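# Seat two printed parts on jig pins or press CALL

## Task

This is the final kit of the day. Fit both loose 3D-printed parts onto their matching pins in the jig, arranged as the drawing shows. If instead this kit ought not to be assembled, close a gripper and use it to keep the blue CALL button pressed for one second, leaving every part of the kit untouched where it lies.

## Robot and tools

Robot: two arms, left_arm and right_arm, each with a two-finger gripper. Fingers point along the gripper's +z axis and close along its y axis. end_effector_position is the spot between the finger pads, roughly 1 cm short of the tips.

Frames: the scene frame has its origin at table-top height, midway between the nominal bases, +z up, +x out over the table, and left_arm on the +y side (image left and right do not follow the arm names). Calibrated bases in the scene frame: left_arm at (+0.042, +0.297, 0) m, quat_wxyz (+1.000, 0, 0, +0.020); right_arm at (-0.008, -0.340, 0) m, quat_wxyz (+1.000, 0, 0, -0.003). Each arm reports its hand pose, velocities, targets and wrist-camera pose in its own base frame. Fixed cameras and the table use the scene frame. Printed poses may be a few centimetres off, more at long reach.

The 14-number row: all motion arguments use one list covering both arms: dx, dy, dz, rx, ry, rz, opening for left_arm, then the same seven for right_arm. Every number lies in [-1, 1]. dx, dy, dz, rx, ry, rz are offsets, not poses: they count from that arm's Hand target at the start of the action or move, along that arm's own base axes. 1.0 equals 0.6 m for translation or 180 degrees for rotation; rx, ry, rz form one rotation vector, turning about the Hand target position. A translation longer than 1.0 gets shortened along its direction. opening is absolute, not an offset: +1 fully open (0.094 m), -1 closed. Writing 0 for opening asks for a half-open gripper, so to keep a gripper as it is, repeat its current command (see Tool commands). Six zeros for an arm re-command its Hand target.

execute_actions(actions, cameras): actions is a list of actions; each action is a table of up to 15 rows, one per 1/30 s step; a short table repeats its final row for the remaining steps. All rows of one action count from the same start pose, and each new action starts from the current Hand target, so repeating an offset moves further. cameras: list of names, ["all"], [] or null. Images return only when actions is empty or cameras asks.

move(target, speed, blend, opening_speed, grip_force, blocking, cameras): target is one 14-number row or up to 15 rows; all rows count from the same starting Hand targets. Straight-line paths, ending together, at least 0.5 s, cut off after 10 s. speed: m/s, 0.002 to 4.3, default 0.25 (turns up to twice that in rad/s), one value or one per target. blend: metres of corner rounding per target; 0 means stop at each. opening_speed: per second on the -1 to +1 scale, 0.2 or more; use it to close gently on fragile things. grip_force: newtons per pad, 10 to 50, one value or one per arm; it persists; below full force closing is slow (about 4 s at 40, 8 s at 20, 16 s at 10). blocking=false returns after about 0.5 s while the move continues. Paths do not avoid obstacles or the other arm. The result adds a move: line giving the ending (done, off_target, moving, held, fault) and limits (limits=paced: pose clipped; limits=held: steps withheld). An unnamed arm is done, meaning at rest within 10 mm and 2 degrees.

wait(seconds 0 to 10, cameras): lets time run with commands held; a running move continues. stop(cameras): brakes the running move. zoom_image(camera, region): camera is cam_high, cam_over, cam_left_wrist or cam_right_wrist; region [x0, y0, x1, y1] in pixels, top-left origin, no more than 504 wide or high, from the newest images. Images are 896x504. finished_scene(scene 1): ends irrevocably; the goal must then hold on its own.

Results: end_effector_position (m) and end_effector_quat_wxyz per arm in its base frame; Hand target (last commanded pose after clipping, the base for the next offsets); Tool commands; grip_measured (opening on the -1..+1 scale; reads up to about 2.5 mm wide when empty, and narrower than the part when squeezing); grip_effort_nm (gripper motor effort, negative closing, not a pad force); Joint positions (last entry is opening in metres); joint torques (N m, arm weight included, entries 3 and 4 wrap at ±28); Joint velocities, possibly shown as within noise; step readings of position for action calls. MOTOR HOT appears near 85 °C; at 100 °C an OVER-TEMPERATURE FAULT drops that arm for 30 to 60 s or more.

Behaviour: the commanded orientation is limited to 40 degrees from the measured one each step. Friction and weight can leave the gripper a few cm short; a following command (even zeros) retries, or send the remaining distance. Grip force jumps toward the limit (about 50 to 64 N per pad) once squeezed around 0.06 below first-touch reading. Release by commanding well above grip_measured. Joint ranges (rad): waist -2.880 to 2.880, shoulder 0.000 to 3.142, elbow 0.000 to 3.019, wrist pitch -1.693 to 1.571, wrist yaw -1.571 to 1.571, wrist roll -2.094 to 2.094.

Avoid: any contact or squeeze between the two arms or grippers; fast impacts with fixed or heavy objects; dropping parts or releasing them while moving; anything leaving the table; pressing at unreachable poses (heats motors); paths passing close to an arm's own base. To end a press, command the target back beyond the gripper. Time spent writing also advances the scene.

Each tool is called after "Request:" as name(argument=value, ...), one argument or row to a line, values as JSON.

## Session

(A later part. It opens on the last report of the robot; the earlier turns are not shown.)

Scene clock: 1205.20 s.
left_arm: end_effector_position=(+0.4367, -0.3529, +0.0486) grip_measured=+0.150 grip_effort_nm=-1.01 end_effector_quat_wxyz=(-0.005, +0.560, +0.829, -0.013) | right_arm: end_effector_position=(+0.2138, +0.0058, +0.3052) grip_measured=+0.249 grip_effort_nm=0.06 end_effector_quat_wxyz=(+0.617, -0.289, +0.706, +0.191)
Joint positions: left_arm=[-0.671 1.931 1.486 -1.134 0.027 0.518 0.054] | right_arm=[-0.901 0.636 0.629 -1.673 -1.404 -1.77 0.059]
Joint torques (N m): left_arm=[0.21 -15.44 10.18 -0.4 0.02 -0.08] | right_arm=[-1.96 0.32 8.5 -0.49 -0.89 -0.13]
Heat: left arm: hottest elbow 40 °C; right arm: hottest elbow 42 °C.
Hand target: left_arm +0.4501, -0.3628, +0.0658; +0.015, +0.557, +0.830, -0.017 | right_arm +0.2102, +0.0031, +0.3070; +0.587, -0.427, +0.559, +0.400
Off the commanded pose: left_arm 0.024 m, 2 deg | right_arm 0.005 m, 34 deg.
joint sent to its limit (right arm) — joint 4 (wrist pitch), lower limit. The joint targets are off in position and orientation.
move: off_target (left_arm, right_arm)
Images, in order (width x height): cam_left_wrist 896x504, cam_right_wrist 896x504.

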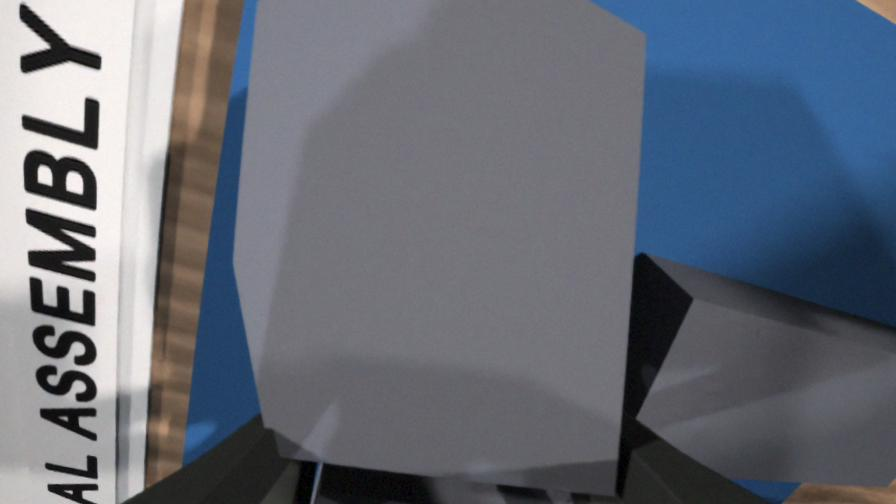

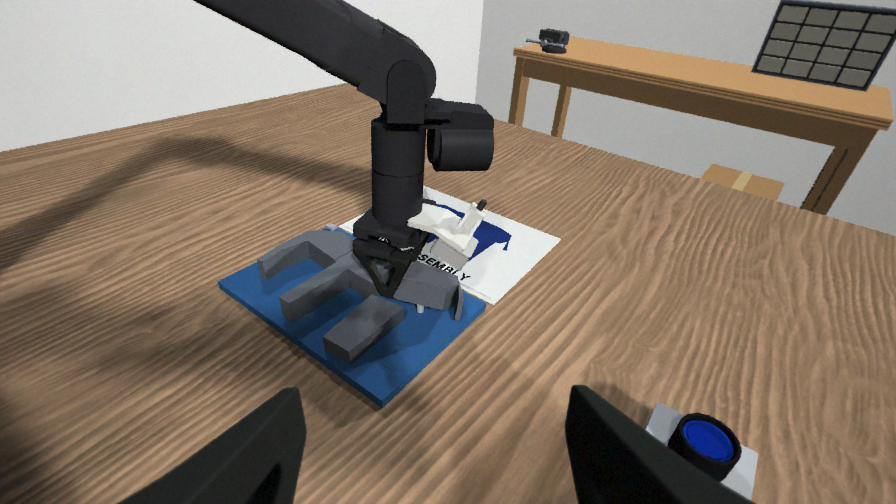

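Request:
move(
  target=[
    [0.0,0.0,0.07,0,0.00,0,0.02,0,0,0,0,0,0,0.25],
    [-0.008,0.01,0.06,0,0.00,-0.107,0.02,0,0,0,0,0,0,0.25],
  ],
  speed=0.08,
  cameras=["all"],
)

Request:
zoom_image(
  camera="cam_right_wrist",
  region=[250, 200, 500, 380],
)

Scene clock: 1222.07 s.
left_arm: end_effector_position=(+0.4348, -0.3517, +0.0782) grip_measured=+0.149 grip_effort_nm=-1.01 end_effector_quat_wxyz=(-0.015, +0.683, +0.730, -0.018) | right_arm: end_effector_position=(+0.2138, +0.0058, +0.3052) grip_measured=+0.249 grip_effort_nm=0.06 end_effector_quat_wxyz=(+0.617, -0.289, +0.706, +0.191)
Joint positions: left_arm=[-0.669 1.909 1.536 -1.231 0.033 0.837 0.054] | right_arm=[-0.901 0.636 0.629 -1.673 -1.404 -1.77 0.059]
Joint torques (N m): left_arm=[0.97 -17.38 9.13 -0.44 0.16 0.13] | right_arm=[-2.08 0.38 8.49 -0.47 -0.89 -0.13]
Heat: left arm: hottest elbow 40 °C; right arm: hottest elbow 42 °C.
Hand target: left_arm +0.4453, -0.3568, +0.1018; +0.012, +0.688, +0.725, -0.020 | right_arm +0.2102, +0.0031, +0.3070; +0.587, -0.427, +0.559, +0.400
Off the commanded pose: left_arm 0.026 m, 3 deg | right_arm 0.005 m, 34 deg.
joint sent to its limit (right arm) — joint 4 (wrist pitch), lower limit. The joint targets are off in position and orientation.
move: off_target (left_arm, right_arm)

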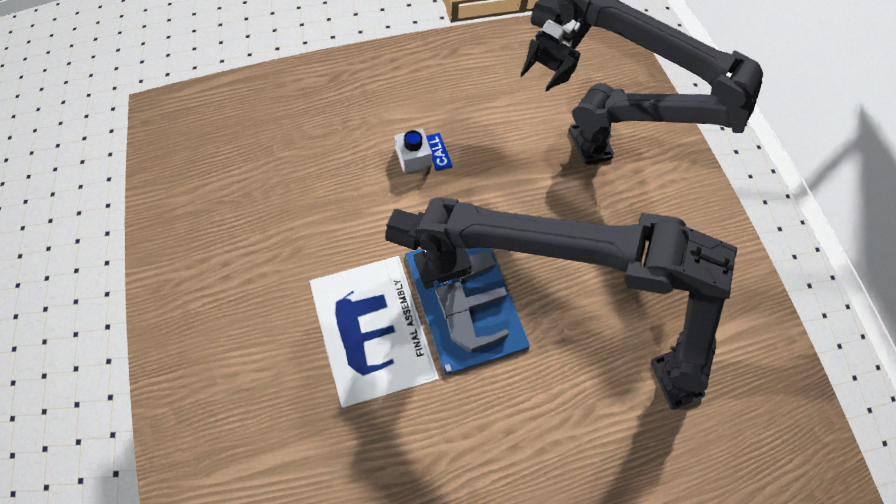

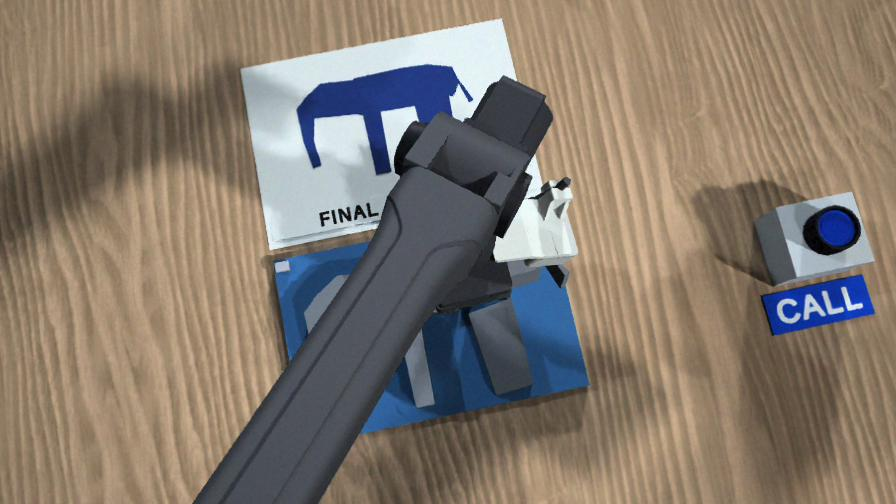

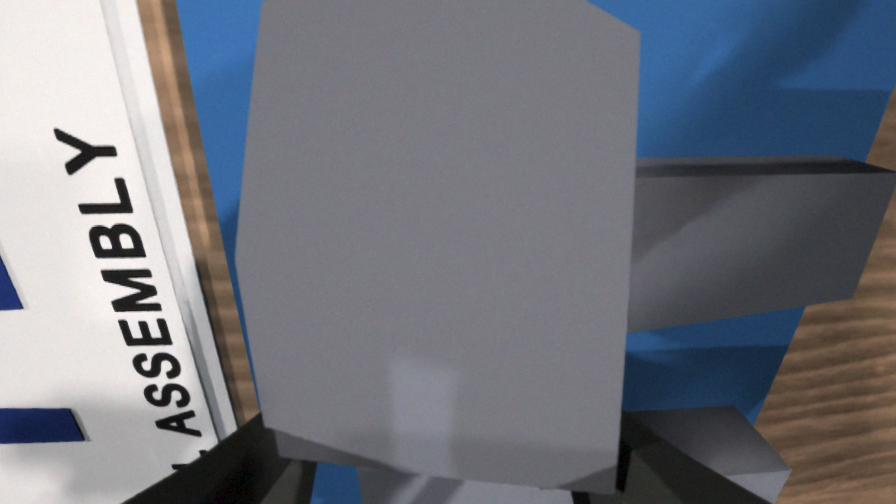

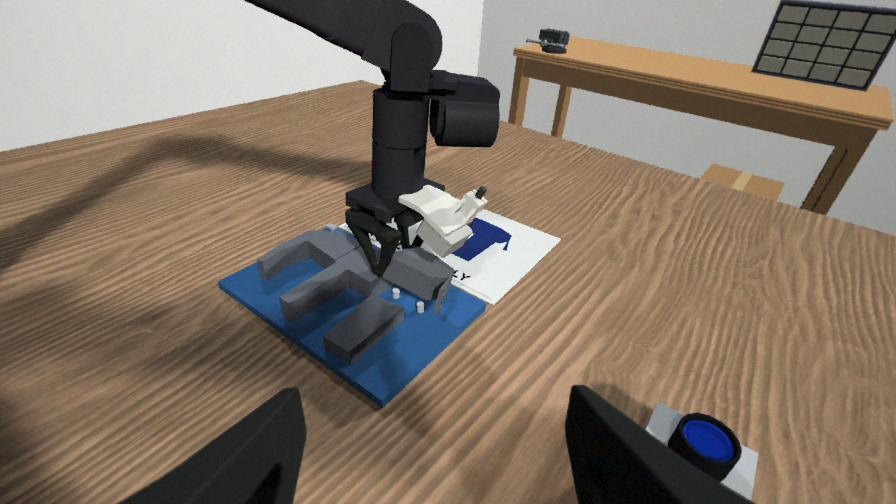

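Scaled by 2.016 from the camera's 896x504 image, which has a finer 1280x720 frame.

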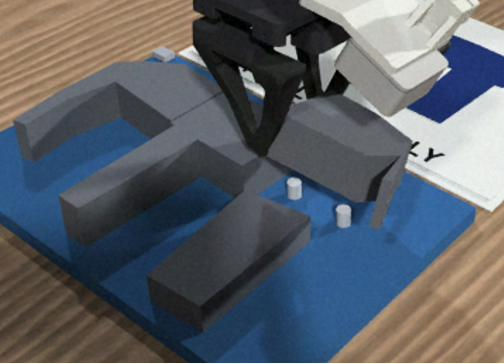

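Request:
move(
  target=[
    [-0.012,0.015,-0.09,0,0.00,-0.007,0.02,0,0,0,0,0,0,0.25],
  ],
  speed=0.08,
  cameras=["cam_left_wrist","cam_right_wrist"],
)

Request:
zoom_image(
  camera="cam_right_wrist",
  region=[250, 200, 500, 380],
)

Scene clock: 1259.03 s.
left_arm: end_effector_position=(+0.4294, -0.3552, +0.0516) grip_measured=+0.149 grip_effort_nm=-1.02 end_effector_quat_wxyz=(+0.007, +0.696, +0.717, -0.024) | right_arm: end_effector_position=(+0.2138, +0.0058, +0.3052) grip_measured=+0.249 grip_effort_nm=0.06 end_effector_quat_wxyz=(+0.617, -0.289, +0.706, +0.191)
Joint positions: left_arm=[-0.675 1.908 1.458 -1.112 0.048 0.866 0.054] | right_arm=[-0.901 0.636 0.629 -1.673 -1.404 -1.77 0.059]
Joint torques (N m): left_arm=[1.03 -14.56 6.45 0.51 -0.08 0.05] | right_arm=[-2.02 0.26 8.47 -0.49 -0.89 -0.13]
Heat: left arm: hottest elbow 40 °C; right arm: hottest elbow 42 °C.
Hand target: left_arm +0.4381, -0.3478, +0.0478; +0.012, +0.696, +0.718, -0.020 | right_arm +0.2102, +0.0031, +0.3070; +0.587, -0.427, +0.559, +0.400
Off the commanded pose: left_arm 0.012 m, 1 deg | right_arm 0.005 m, 34 deg.
joint sent to its limit (right arm) — joint 4 (wrist pitch), lower limit. The joint targets are off in position and orientation.
move: off_target (left_arm, right_arm)
Images, in order (width x height): cam_left_wrist 896x504, cam_right_wrist 896x504.

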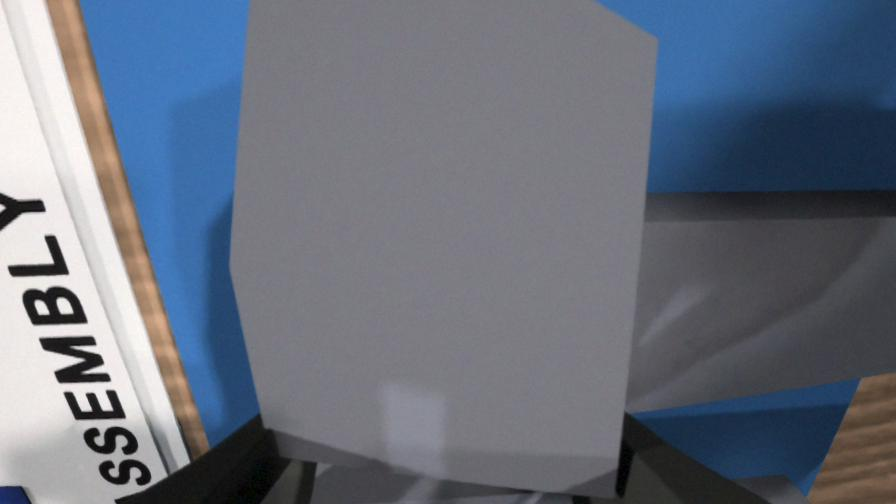

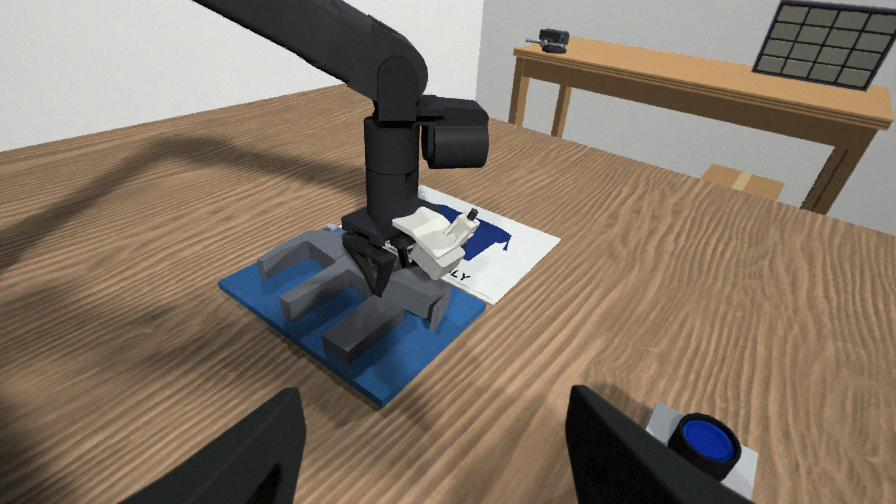

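Scaled by 2.016 from the camera's 896x504 image, which has a finer 1280x720 frame.

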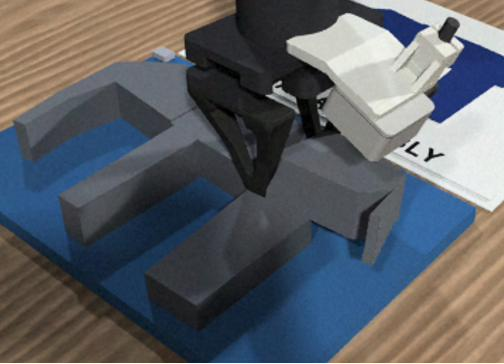

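Request:
move(
  target=[
    [0.010,0.012,0.05,0,0.00,0.0,0.02,0,0,0,0,0,0,0.25],
  ],
  speed=0.08,
  cameras=["cam_left_wrist","cam_right_wrist"],
)

Request:
zoom_image(
  camera="cam_right_wrist",
  region=[250, 200, 500, 380],
)

Scene clock: 1271.93 s.
left_arm: end_effector_position=(+0.4286, -0.3538, +0.0540) grip_measured=+0.149 grip_effort_nm=-1.01 end_effector_quat_wxyz=(+0.005, +0.703, +0.711, -0.024) | right_arm: end_effector_position=(+0.2138, +0.0058, +0.3052) grip_measured=+0.249 grip_effort_nm=0.06 end_effector_quat_wxyz=(+0.617, -0.289, +0.706, +0.191)
Joint positions: left_arm=[-0.674 1.903 1.458 -1.12 0.05 0.886 0.054] | right_arm=[-0.901 0.636 0.629 -1.673 -1.404 -1.77 0.059]
Joint torques (N m): left_arm=[1.2 -16.21 9.4 -1.22 -0.18 0.07] | right_arm=[-1.96 0.26 8.5 -0.47 -0.89 -0.13]
Heat: left arm: hottest elbow 39 °C; right arm: hottest elbow 42 °C.
Hand target: left_arm +0.4441, -0.3406, +0.0778; +0.012, +0.696, +0.718, -0.020 | right_arm +0.2102, +0.0031, +0.3070; +0.587, -0.427, +0.559, +0.400
Off the commanded pose: left_arm 0.031 m, 1 deg | right_arm 0.005 m, 34 deg.
joint sent to its limit (right arm) — joint 4 (wrist pitch), lower limit. The joint targets are off in position and orientation.
move: off_target (left_arm, right_arm)
Images, in order (width x height): cam_left_wrist 896x504, cam_right_wrist 896x504.

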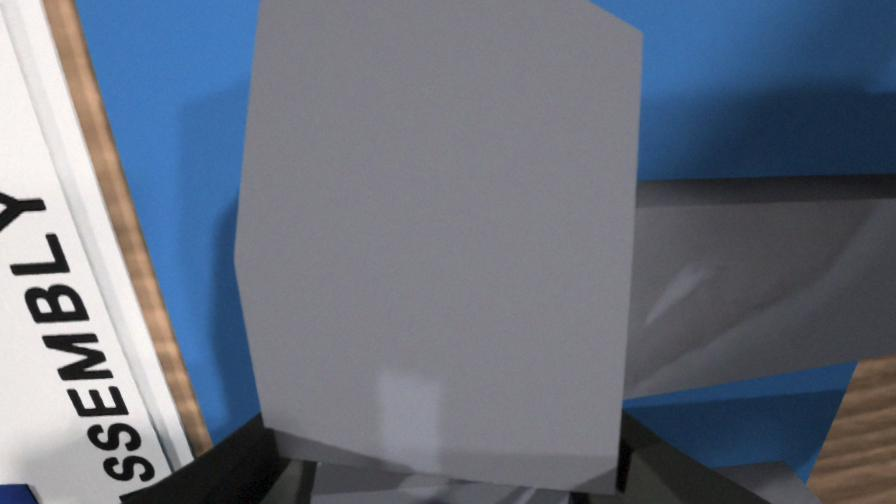

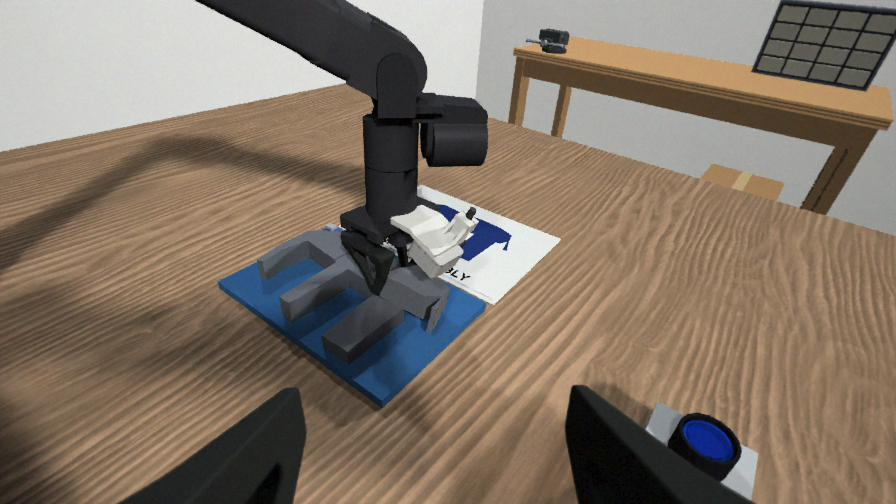

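Scaled by 2.016 from the camera's 896x504 image, which has a finer 1280x720 frame.

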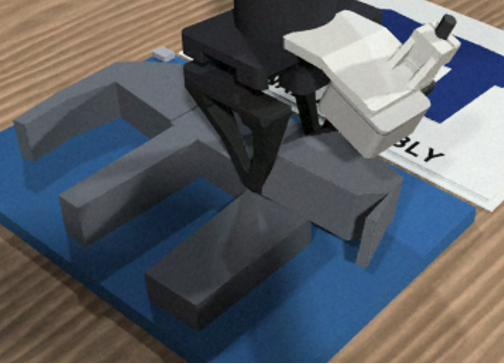

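Request:
move(
  target=[
    [0.002,0.0,0.03,0,0.00,0.0,0.02,0,0,0,0,0,0,0.25],
  ],
  speed=0.08,
  cameras=["cam_left_wrist","cam_right_wrist"],
)

Request:
zoom_image(
  camera="cam_right_wrist",
  region=[250, 200, 500, 380],
)

Scene clock: 1278.33 s.
left_arm: end_effector_position=(+0.4280, -0.3371, +0.0701) grip_measured=+0.149 grip_effort_nm=-1.02 end_effector_quat_wxyz=(-0.017, +0.699, +0.714, -0.022) | right_arm: end_effector_position=(+0.2138, +0.0058, +0.3052) grip_measured=+0.249 grip_effort_nm=0.06 end_effector_quat_wxyz=(+0.617, -0.289, +0.706, +0.191)
Joint positions: left_arm=[-0.654 1.886 1.478 -1.201 0.039 0.897 0.054] | right_arm=[-0.901 0.636 0.629 -1.673 -1.404 -1.77 0.059]
Joint torques (N m): left_arm=[0.15 -16.56 9.85 -0.42 -0.07 0.03] | right_arm=[-2.08 0.38 8.5 -0.5 -0.88 -0.13]
Heat: left arm: hottest elbow 39 °C; right arm: hottest elbow 41 °C.
Hand target: left_arm +0.4453, -0.3406, +0.0958; +0.012, +0.696, +0.718, -0.020 | right_arm +0.2102, +0.0031, +0.3070; +0.587, -0.427, +0.559, +0.400
Off the commanded pose: left_arm 0.031 m, 3 deg | right_arm 0.005 m, 34 deg.
joint sent to its limit (right arm) — joint 4 (wrist pitch), lower limit. The joint targets are off in position and orientation.
move: off_target (left_arm, right_arm)
Images, in order (width x height): cam_left_wrist 896x504, cam_right_wrist 896x504.

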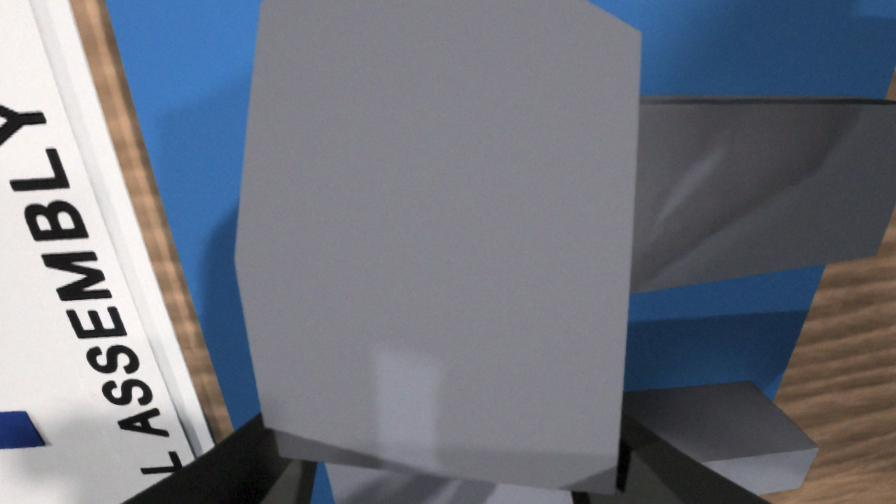

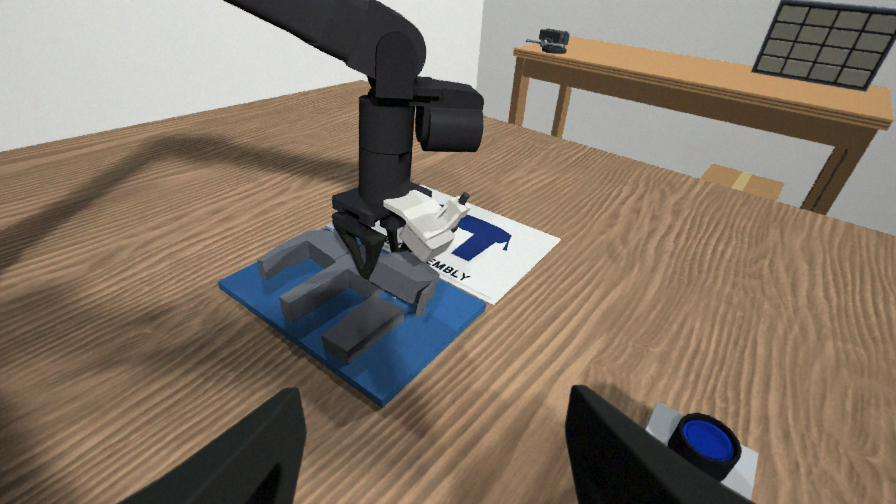

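Scaled by 2.016 from the camera's 896x504 image, which has a finer 1280x720 frame.

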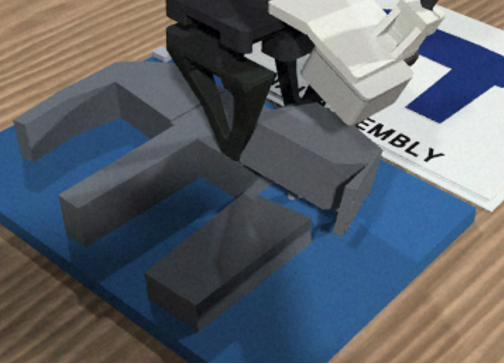

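Request:
move(
  target=[
    [-0.003,-0.02,-0.06,0,0.00,0.0,0.02,0,0,0,0,0,0,0.25],
  ],
  speed=0.08,
  cameras=["cam_left_wrist","cam_right_wrist"],
)

Request:
zoom_image(
  camera="cam_right_wrist",
  region=[250, 200, 500, 380],
)

Scene clock: 1288.97 s.
left_arm: end_effector_position=(+0.4382, -0.3449, +0.0658) grip_measured=+0.149 grip_effort_nm=-1.01 end_effector_quat_wxyz=(+0.006, +0.700, +0.714, -0.019) | right_arm: end_effector_position=(+0.2138, +0.0058, +0.3052) grip_measured=+0.249 grip_effort_nm=0.06 end_effector_quat_wxyz=(+0.617, -0.289, +0.706, +0.191)
Joint positions: left_arm=[-0.654 1.894 1.478 -1.148 0.039 0.897 0.054] | right_arm=[-0.901 0.636 0.629 -1.673 -1.404 -1.77 0.059]
Joint torques (N m): left_arm=[-1.08 -12.81 8.14 0.53 -0.1 -0.09] | right_arm=[-1.96 0.32 8.5 -0.49 -0.89 -0.14]
Heat: left arm: hottest elbow 41 °C; right arm: hottest elbow 41 °C.
Hand target: left_arm +0.4435, -0.3526, +0.0598; +0.012, +0.696, +0.718, -0.020 | right_arm +0.2102, +0.0031, +0.3070; +0.587, -0.427, +0.559, +0.400
Off the commanded pose: left_arm 0.011 m, 1 deg | right_arm 0.005 m, 34 deg.
joint sent to its limit (right arm) — joint 4 (wrist pitch), lower limit. The joint targets are off in position and orientation.
move: off_target (left_arm, right_arm)
Images, in order (width x height): cam_left_wrist 896x504, cam_right_wrist 896x504.

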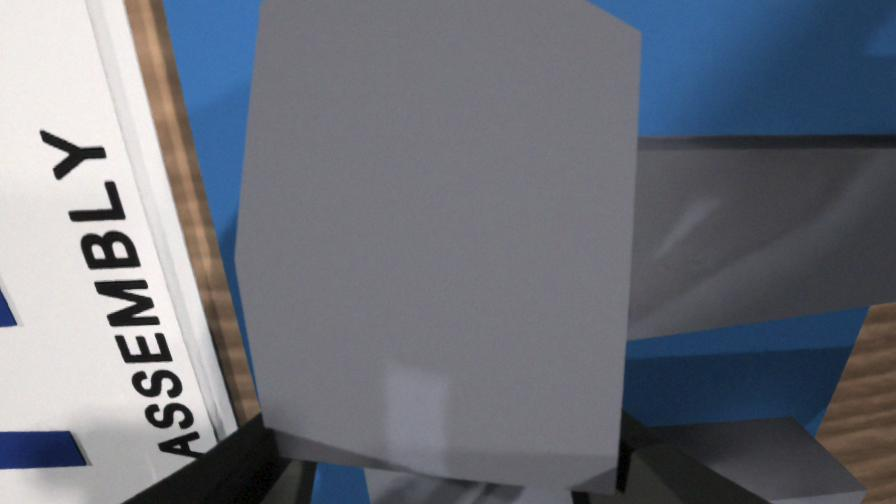

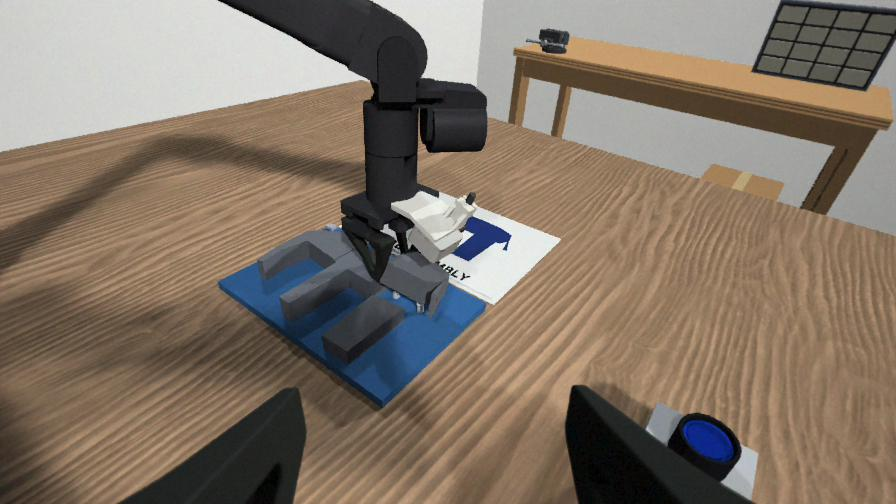

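Scaled by 2.016 from the camera's 896x504 image, which has a finer 1280x720 frame.

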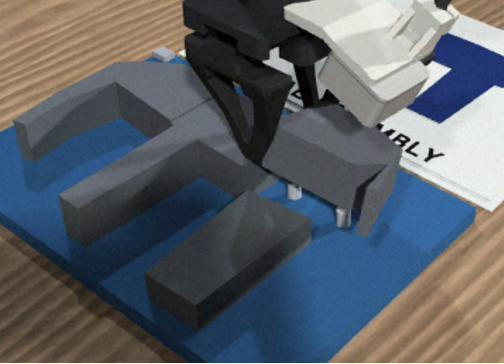

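Request:
zoom_image(
  camera="cam_right_wrist",
  region=[360, 220, 460, 330],
)

Scaled by 4.582 from the camera's 896x504 image, which has a finer 1280x720 frame.

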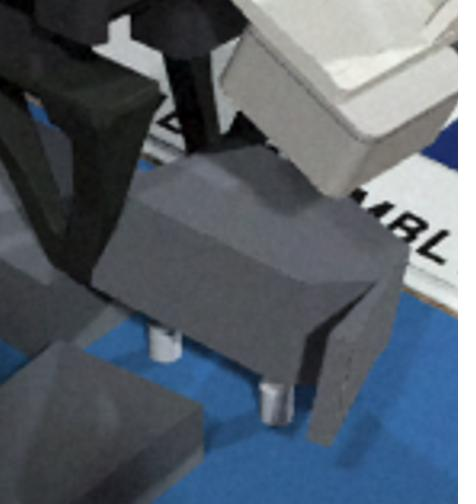

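Request:
move(
  target=[
    [-0.016,0.006,-0.022,0,0.00,0.0,0.02,0,0,0,0,0,0,0.25],
  ],
  speed=0.08,
  cameras=["cam_left_wrist","cam_right_wrist"],
)

Request:
zoom_image(
  camera="cam_right_wrist",
  region=[360, 220, 460, 330],
)

Scene clock: 1375.97 s.
left_arm: end_effector_position=(+0.4373, -0.3444, +0.0636) grip_measured=+0.149 grip_effort_nm=-1.01 end_effector_quat_wxyz=(+0.016, +0.698, +0.716, -0.023) | right_arm: end_effector_position=(+0.2138, +0.0058, +0.3052) grip_measured=+0.249 grip_effort_nm=0.06 end_effector_quat_wxyz=(+0.617, -0.289, +0.706, +0.191)
Joint positions: left_arm=[-0.651 1.883 1.455 -1.117 0.05 0.894 0.054] | right_arm=[-0.901 0.636 0.629 -1.673 -1.404 -1.77 0.059]
Joint torques (N m): left_arm=[-0.73 -12.75 5.98 0.5 -0.12 -0.15] | right_arm=[-1.96 0.38 8.5 -0.47 -0.88 -0.13]
Heat: left arm: hottest elbow 41 °C; right arm: hottest elbow 41 °C.
Hand target: left_arm +0.4339, -0.3490, +0.0466; +0.012, +0.696, +0.718, -0.020 | right_arm +0.2102, +0.0031, +0.3070; +0.587, -0.427, +0.559, +0.400
Off the commanded pose: left_arm 0.018 m, 1 deg | right_arm 0.005 m, 34 deg.
joint sent to its limit (right arm) — joint 4 (wrist pitch), lower limit. The joint targets are off in position and orientation.
move: off_target (left_arm, right_arm)
Images, in order (width x height): cam_left_wrist 896x504, cam_right_wrist 896x504.

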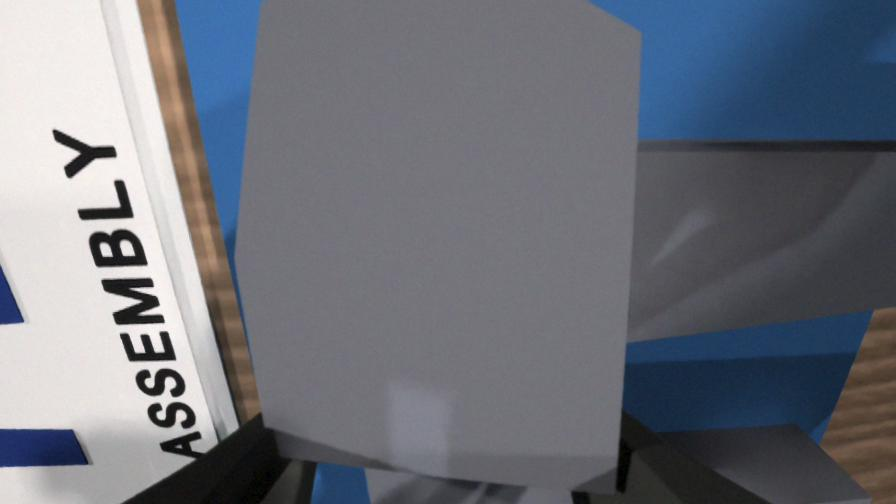

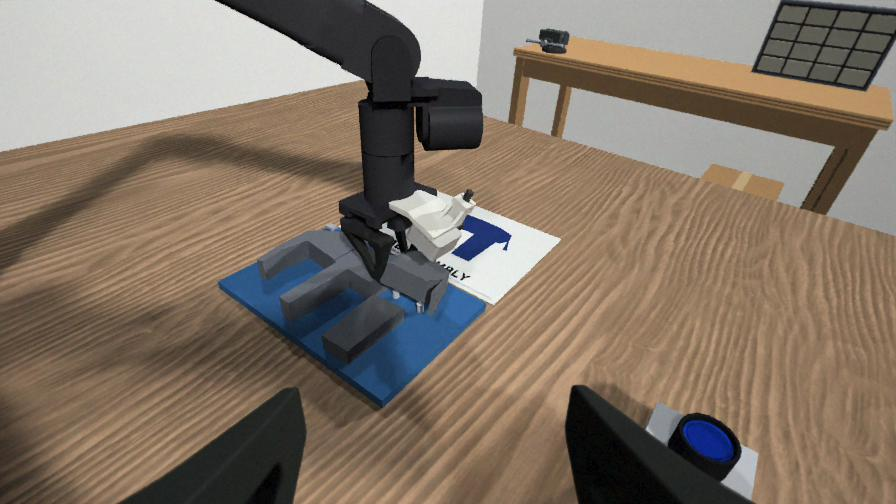

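Scaled by 4.582 from the camera's 896x504 image, which has a finer 1280x720 frame.

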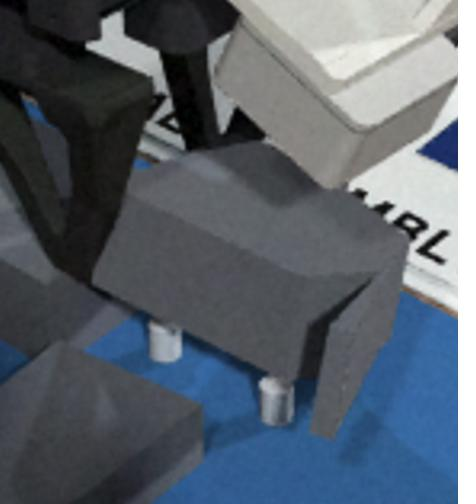

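Request:
move(
  target=[
    [-0.004,0.002,-0.016,0,0.00,0.0,0.02,0,0,0,0,0,0,0.25],
  ],
  speed=0.08,
  cameras=["cam_left_wrist","cam_right_wrist"],
)

Request:
zoom_image(
  camera="cam_right_wrist",
  region=[360, 220, 460, 330],
)

Scene clock: 1382.77 s.
left_arm: end_effector_position=(+0.4372, -0.3443, +0.0641) grip_measured=+0.149 grip_effort_nm=-1.02 end_effector_quat_wxyz=(+0.024, +0.697, +0.716, -0.022) | right_arm: end_effector_position=(+0.2138, +0.0058, +0.3052) grip_measured=+0.249 grip_effort_nm=0.06 end_effector_quat_wxyz=(+0.617, -0.289, +0.706, +0.191)
Joint positions: left_arm=[-0.651 1.873 1.44 -1.096 0.05 0.892 0.054] | right_arm=[-0.901 0.636 0.629 -1.673 -1.404 -1.77 0.059]
Joint torques (N m): left_arm=[-1.32 -12.51 5.42 0.98 -0.07 -0.15] | right_arm=[-1.96 0.32 8.5 -0.47 -0.89 -0.13]
Heat: left arm: hottest elbow 40 °C; right arm: hottest elbow 41 °C.
Hand target: left_arm +0.4315, -0.3478, +0.0370; +0.012, +0.696, +0.718, -0.020 | right_arm +0.2102, +0.0031, +0.3070; +0.587, -0.427, +0.559, +0.400
Off the commanded pose: left_arm 0.028 m, 1 deg | right_arm 0.005 m, 34 deg.
joint sent to its limit (right arm) — joint 4 (wrist pitch), lower limit. The joint targets are off in position and orientation.
move: off_target (left_arm, right_arm)
Images, in order (width x height): cam_left_wrist 896x504, cam_right_wrist 896x504.

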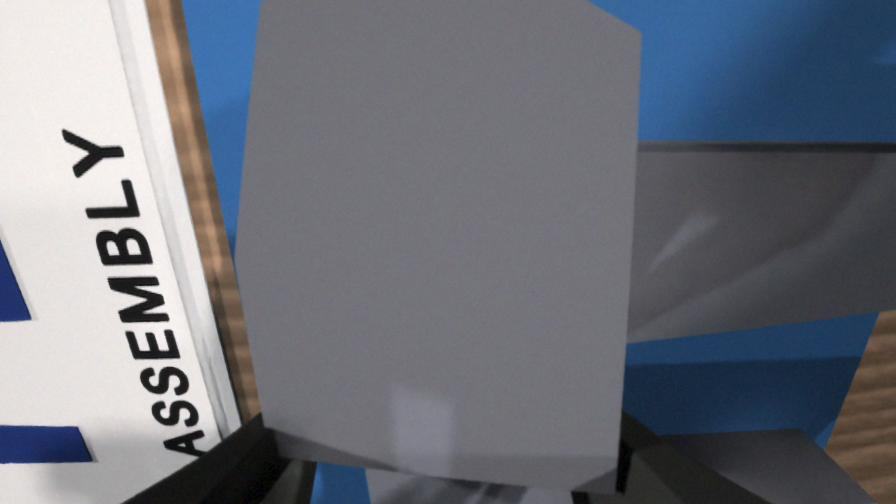

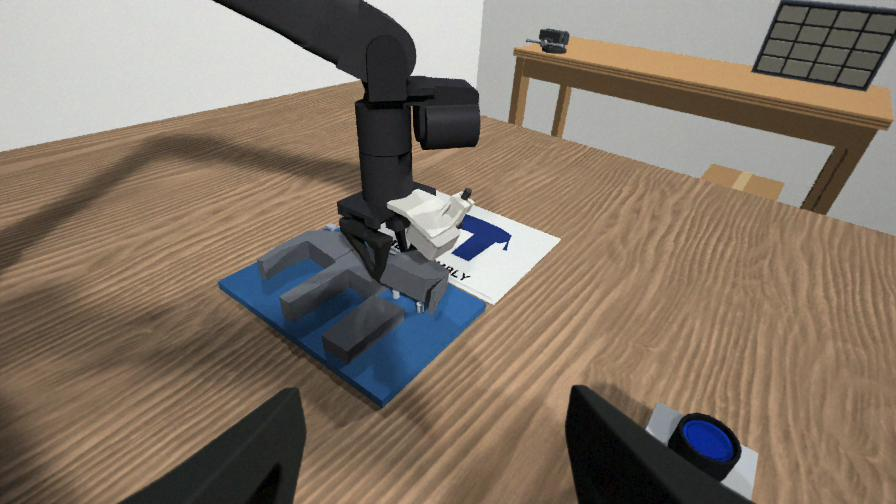

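Scaled by 4.582 from the camera's 896x504 image, which has a finer 1280x720 frame.

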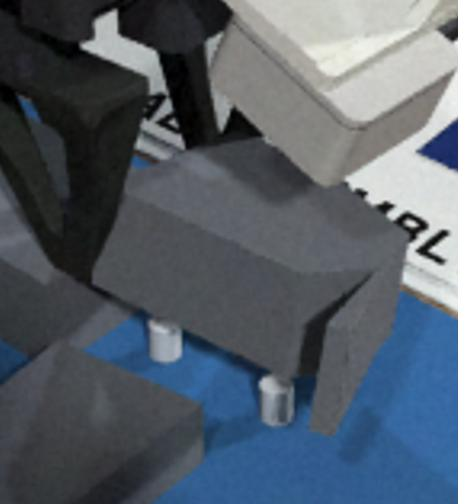

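Request:
move(
  target=[
    [0.022,-0.012,0.115,0,0.00,0.0,0.02,0,0,0,0,0,0,0.25],
  ],
  speed=0.08,
  cameras=["cam_left_wrist","cam_right_wrist"],
)

Scene clock: 1398.77 s.
left_arm: end_effector_position=(+0.4329, -0.3405, +0.0893) grip_measured=+0.149 grip_effort_nm=-1.02 end_effector_quat_wxyz=(-0.010, +0.696, +0.718, -0.020) | right_arm: end_effector_position=(+0.2138, +0.0058, +0.3052) grip_measured=+0.249 grip_effort_nm=0.06 end_effector_quat_wxyz=(+0.617, -0.289, +0.706, +0.191)
Joint positions: left_arm=[-0.654 1.873 1.512 -1.234 0.038 0.886 0.054] | right_arm=[-0.901 0.636 0.629 -1.673 -1.404 -1.77 0.059]
Joint torques (N m): left_arm=[-0.91 -14.86 10.93 -0.5 -0.03 -0.07] | right_arm=[-1.96 0.32 8.49 -0.47 -0.89 -0.13]
Heat: left arm: hottest elbow 39 °C; right arm: hottest elbow 41 °C.
Hand target: left_arm +0.4447, -0.3550, +0.1060; +0.012, +0.696, +0.718, -0.020 | right_arm +0.2102, +0.0031, +0.3070; +0.587, -0.427, +0.559, +0.400
Off the commanded pose: left_arm 0.025 m, 2 deg | right_arm 0.005 m, 34 deg.
joint sent to its limit (right arm) — joint 4 (wrist pitch), lower limit. The joint targets are off in position and orientation.
move: off_target (left_arm, right_arm)
Images, in order (width x height): cam_left_wrist 896x504, cam_right_wrist 896x504.

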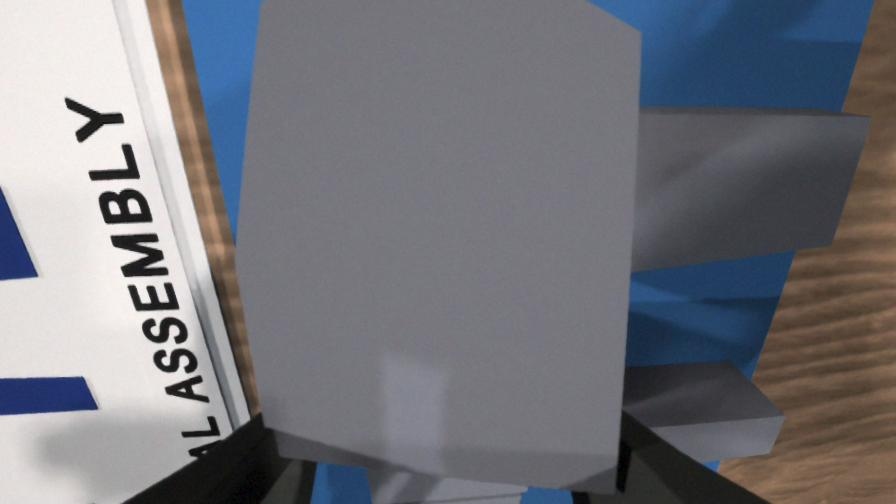

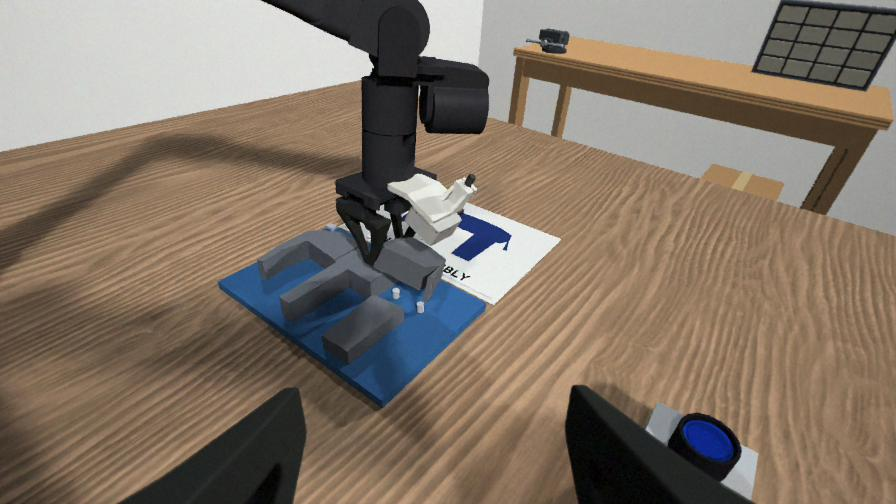

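Request:
move(
  target=[
    [-0.008,-0.022,-0.025,0,0.00,0.0,0.02,0,0,0,0,0,0,0.25],
  ],
  speed=0.08,
)

Scene clock: 1403.63 s.
left_arm: end_effector_position=(+0.4272, -0.3500, +0.0843) grip_measured=+0.149 grip_effort_nm=-1.02 end_effector_quat_wxyz=(-0.011, +0.698, +0.716, -0.020) | right_arm: end_effector_position=(+0.2138, +0.0058, +0.3052) grip_measured=+0.249 grip_effort_nm=0.06 end_effector_quat_wxyz=(+0.617, -0.289, +0.706, +0.191)
Joint positions: left_arm=[-0.674 1.882 1.512 -1.226 0.038 0.872 0.054] | right_arm=[-0.901 0.636 0.629 -1.673 -1.404 -1.77 0.059]
Joint torques (N m): left_arm=[-0.91 -12.92 10.56 0.23 -0.08 -0.14] | right_arm=[-1.96 0.26 8.5 -0.49 -0.89 -0.13]
Heat: left arm: hottest elbow 40 °C; right arm: hottest elbow 41 °C.
Hand target: left_arm +0.4399, -0.3682, +0.0910; +0.012, +0.696, +0.718, -0.020 | right_arm +0.2102, +0.0031, +0.3070; +0.587, -0.427, +0.559, +0.400
Off the commanded pose: left_arm 0.023 m, 3 deg | right_arm 0.005 m, 34 deg.
joint sent to its limit (right arm) — joint 4 (wrist pitch), lower limit. The joint targets are off in position and orientation.
move: off_target (left_arm, right_arm)

Request:
move(
  target=[
    [-0.006,0.004,-0.07,0,0.00,0.0,0.02,0,0,0,0,0,0,0.25],
  ],
  speed=0.08,
  cameras=["cam_left_wrist","cam_right_wrist"],
)

Request:
zoom_image(
  camera="cam_right_wrist",
  region=[360, 220, 460, 330],
)

Scene clock: 1409.57 s.
left_arm: end_effector_position=(+0.4340, -0.3565, +0.0535) grip_measured=+0.149 grip_effort_nm=-1.01 end_effector_quat_wxyz=(+0.005, +0.695, +0.718, -0.018) | right_arm: end_effector_position=(+0.2138, +0.0058, +0.3052) grip_measured=+0.249 grip_effort_nm=0.06 end_effector_quat_wxyz=(+0.617, -0.289, +0.706, +0.191)
Joint positions: left_arm=[-0.675 1.917 1.478 -1.125 0.038 0.863 0.054] | right_arm=[-0.901 0.636 0.629 -1.673 -1.404 -1.77 0.059]
Joint torques (N m): left_arm=[-1.61 -14.27 7.75 0.25 -0.09 -0.07] | right_arm=[-1.96 0.32 8.49 -0.47 -0.89 -0.13]
Heat: left arm: hottest elbow 41 °C; right arm: hottest elbow 41 °C.
Hand target: left_arm +0.4363, -0.3658, +0.0490; +0.012, +0.696, +0.718, -0.020 | right_arm +0.2102, +0.0031, +0.3070; +0.587, -0.427, +0.559, +0.400
Off the commanded pose: left_arm 0.010 m, 1 deg | right_arm 0.005 m, 34 deg.
joint sent to its limit (right arm) — joint 4 (wrist pitch), lower limit. The joint targets are off in position and orientation.
move: off_target (right_arm)
Images, in order (width x height): cam_left_wrist 896x504, cam_right_wrist 896x504.

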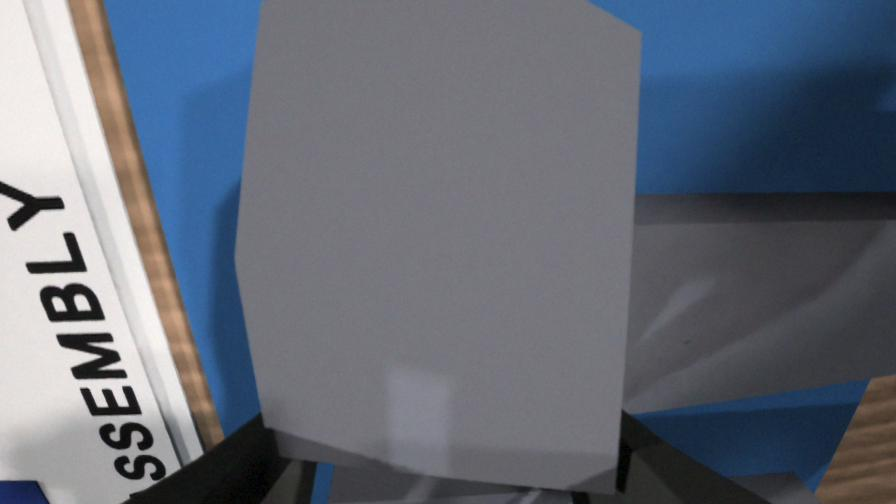

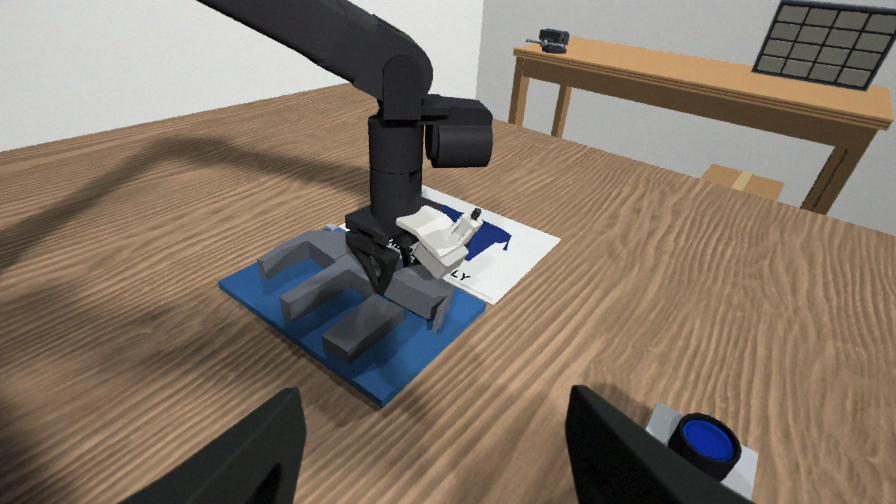

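Scaled by 4.582 from the camera's 896x504 image, which has a finer 1280x720 frame.

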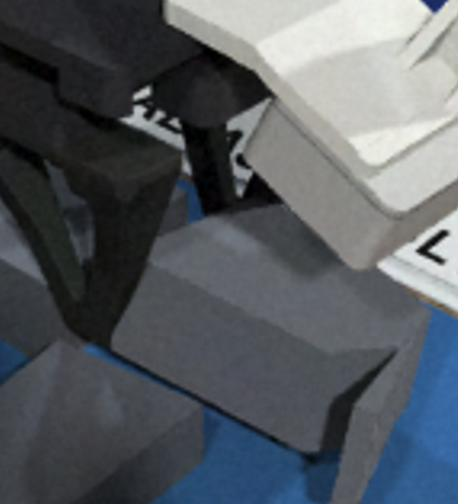

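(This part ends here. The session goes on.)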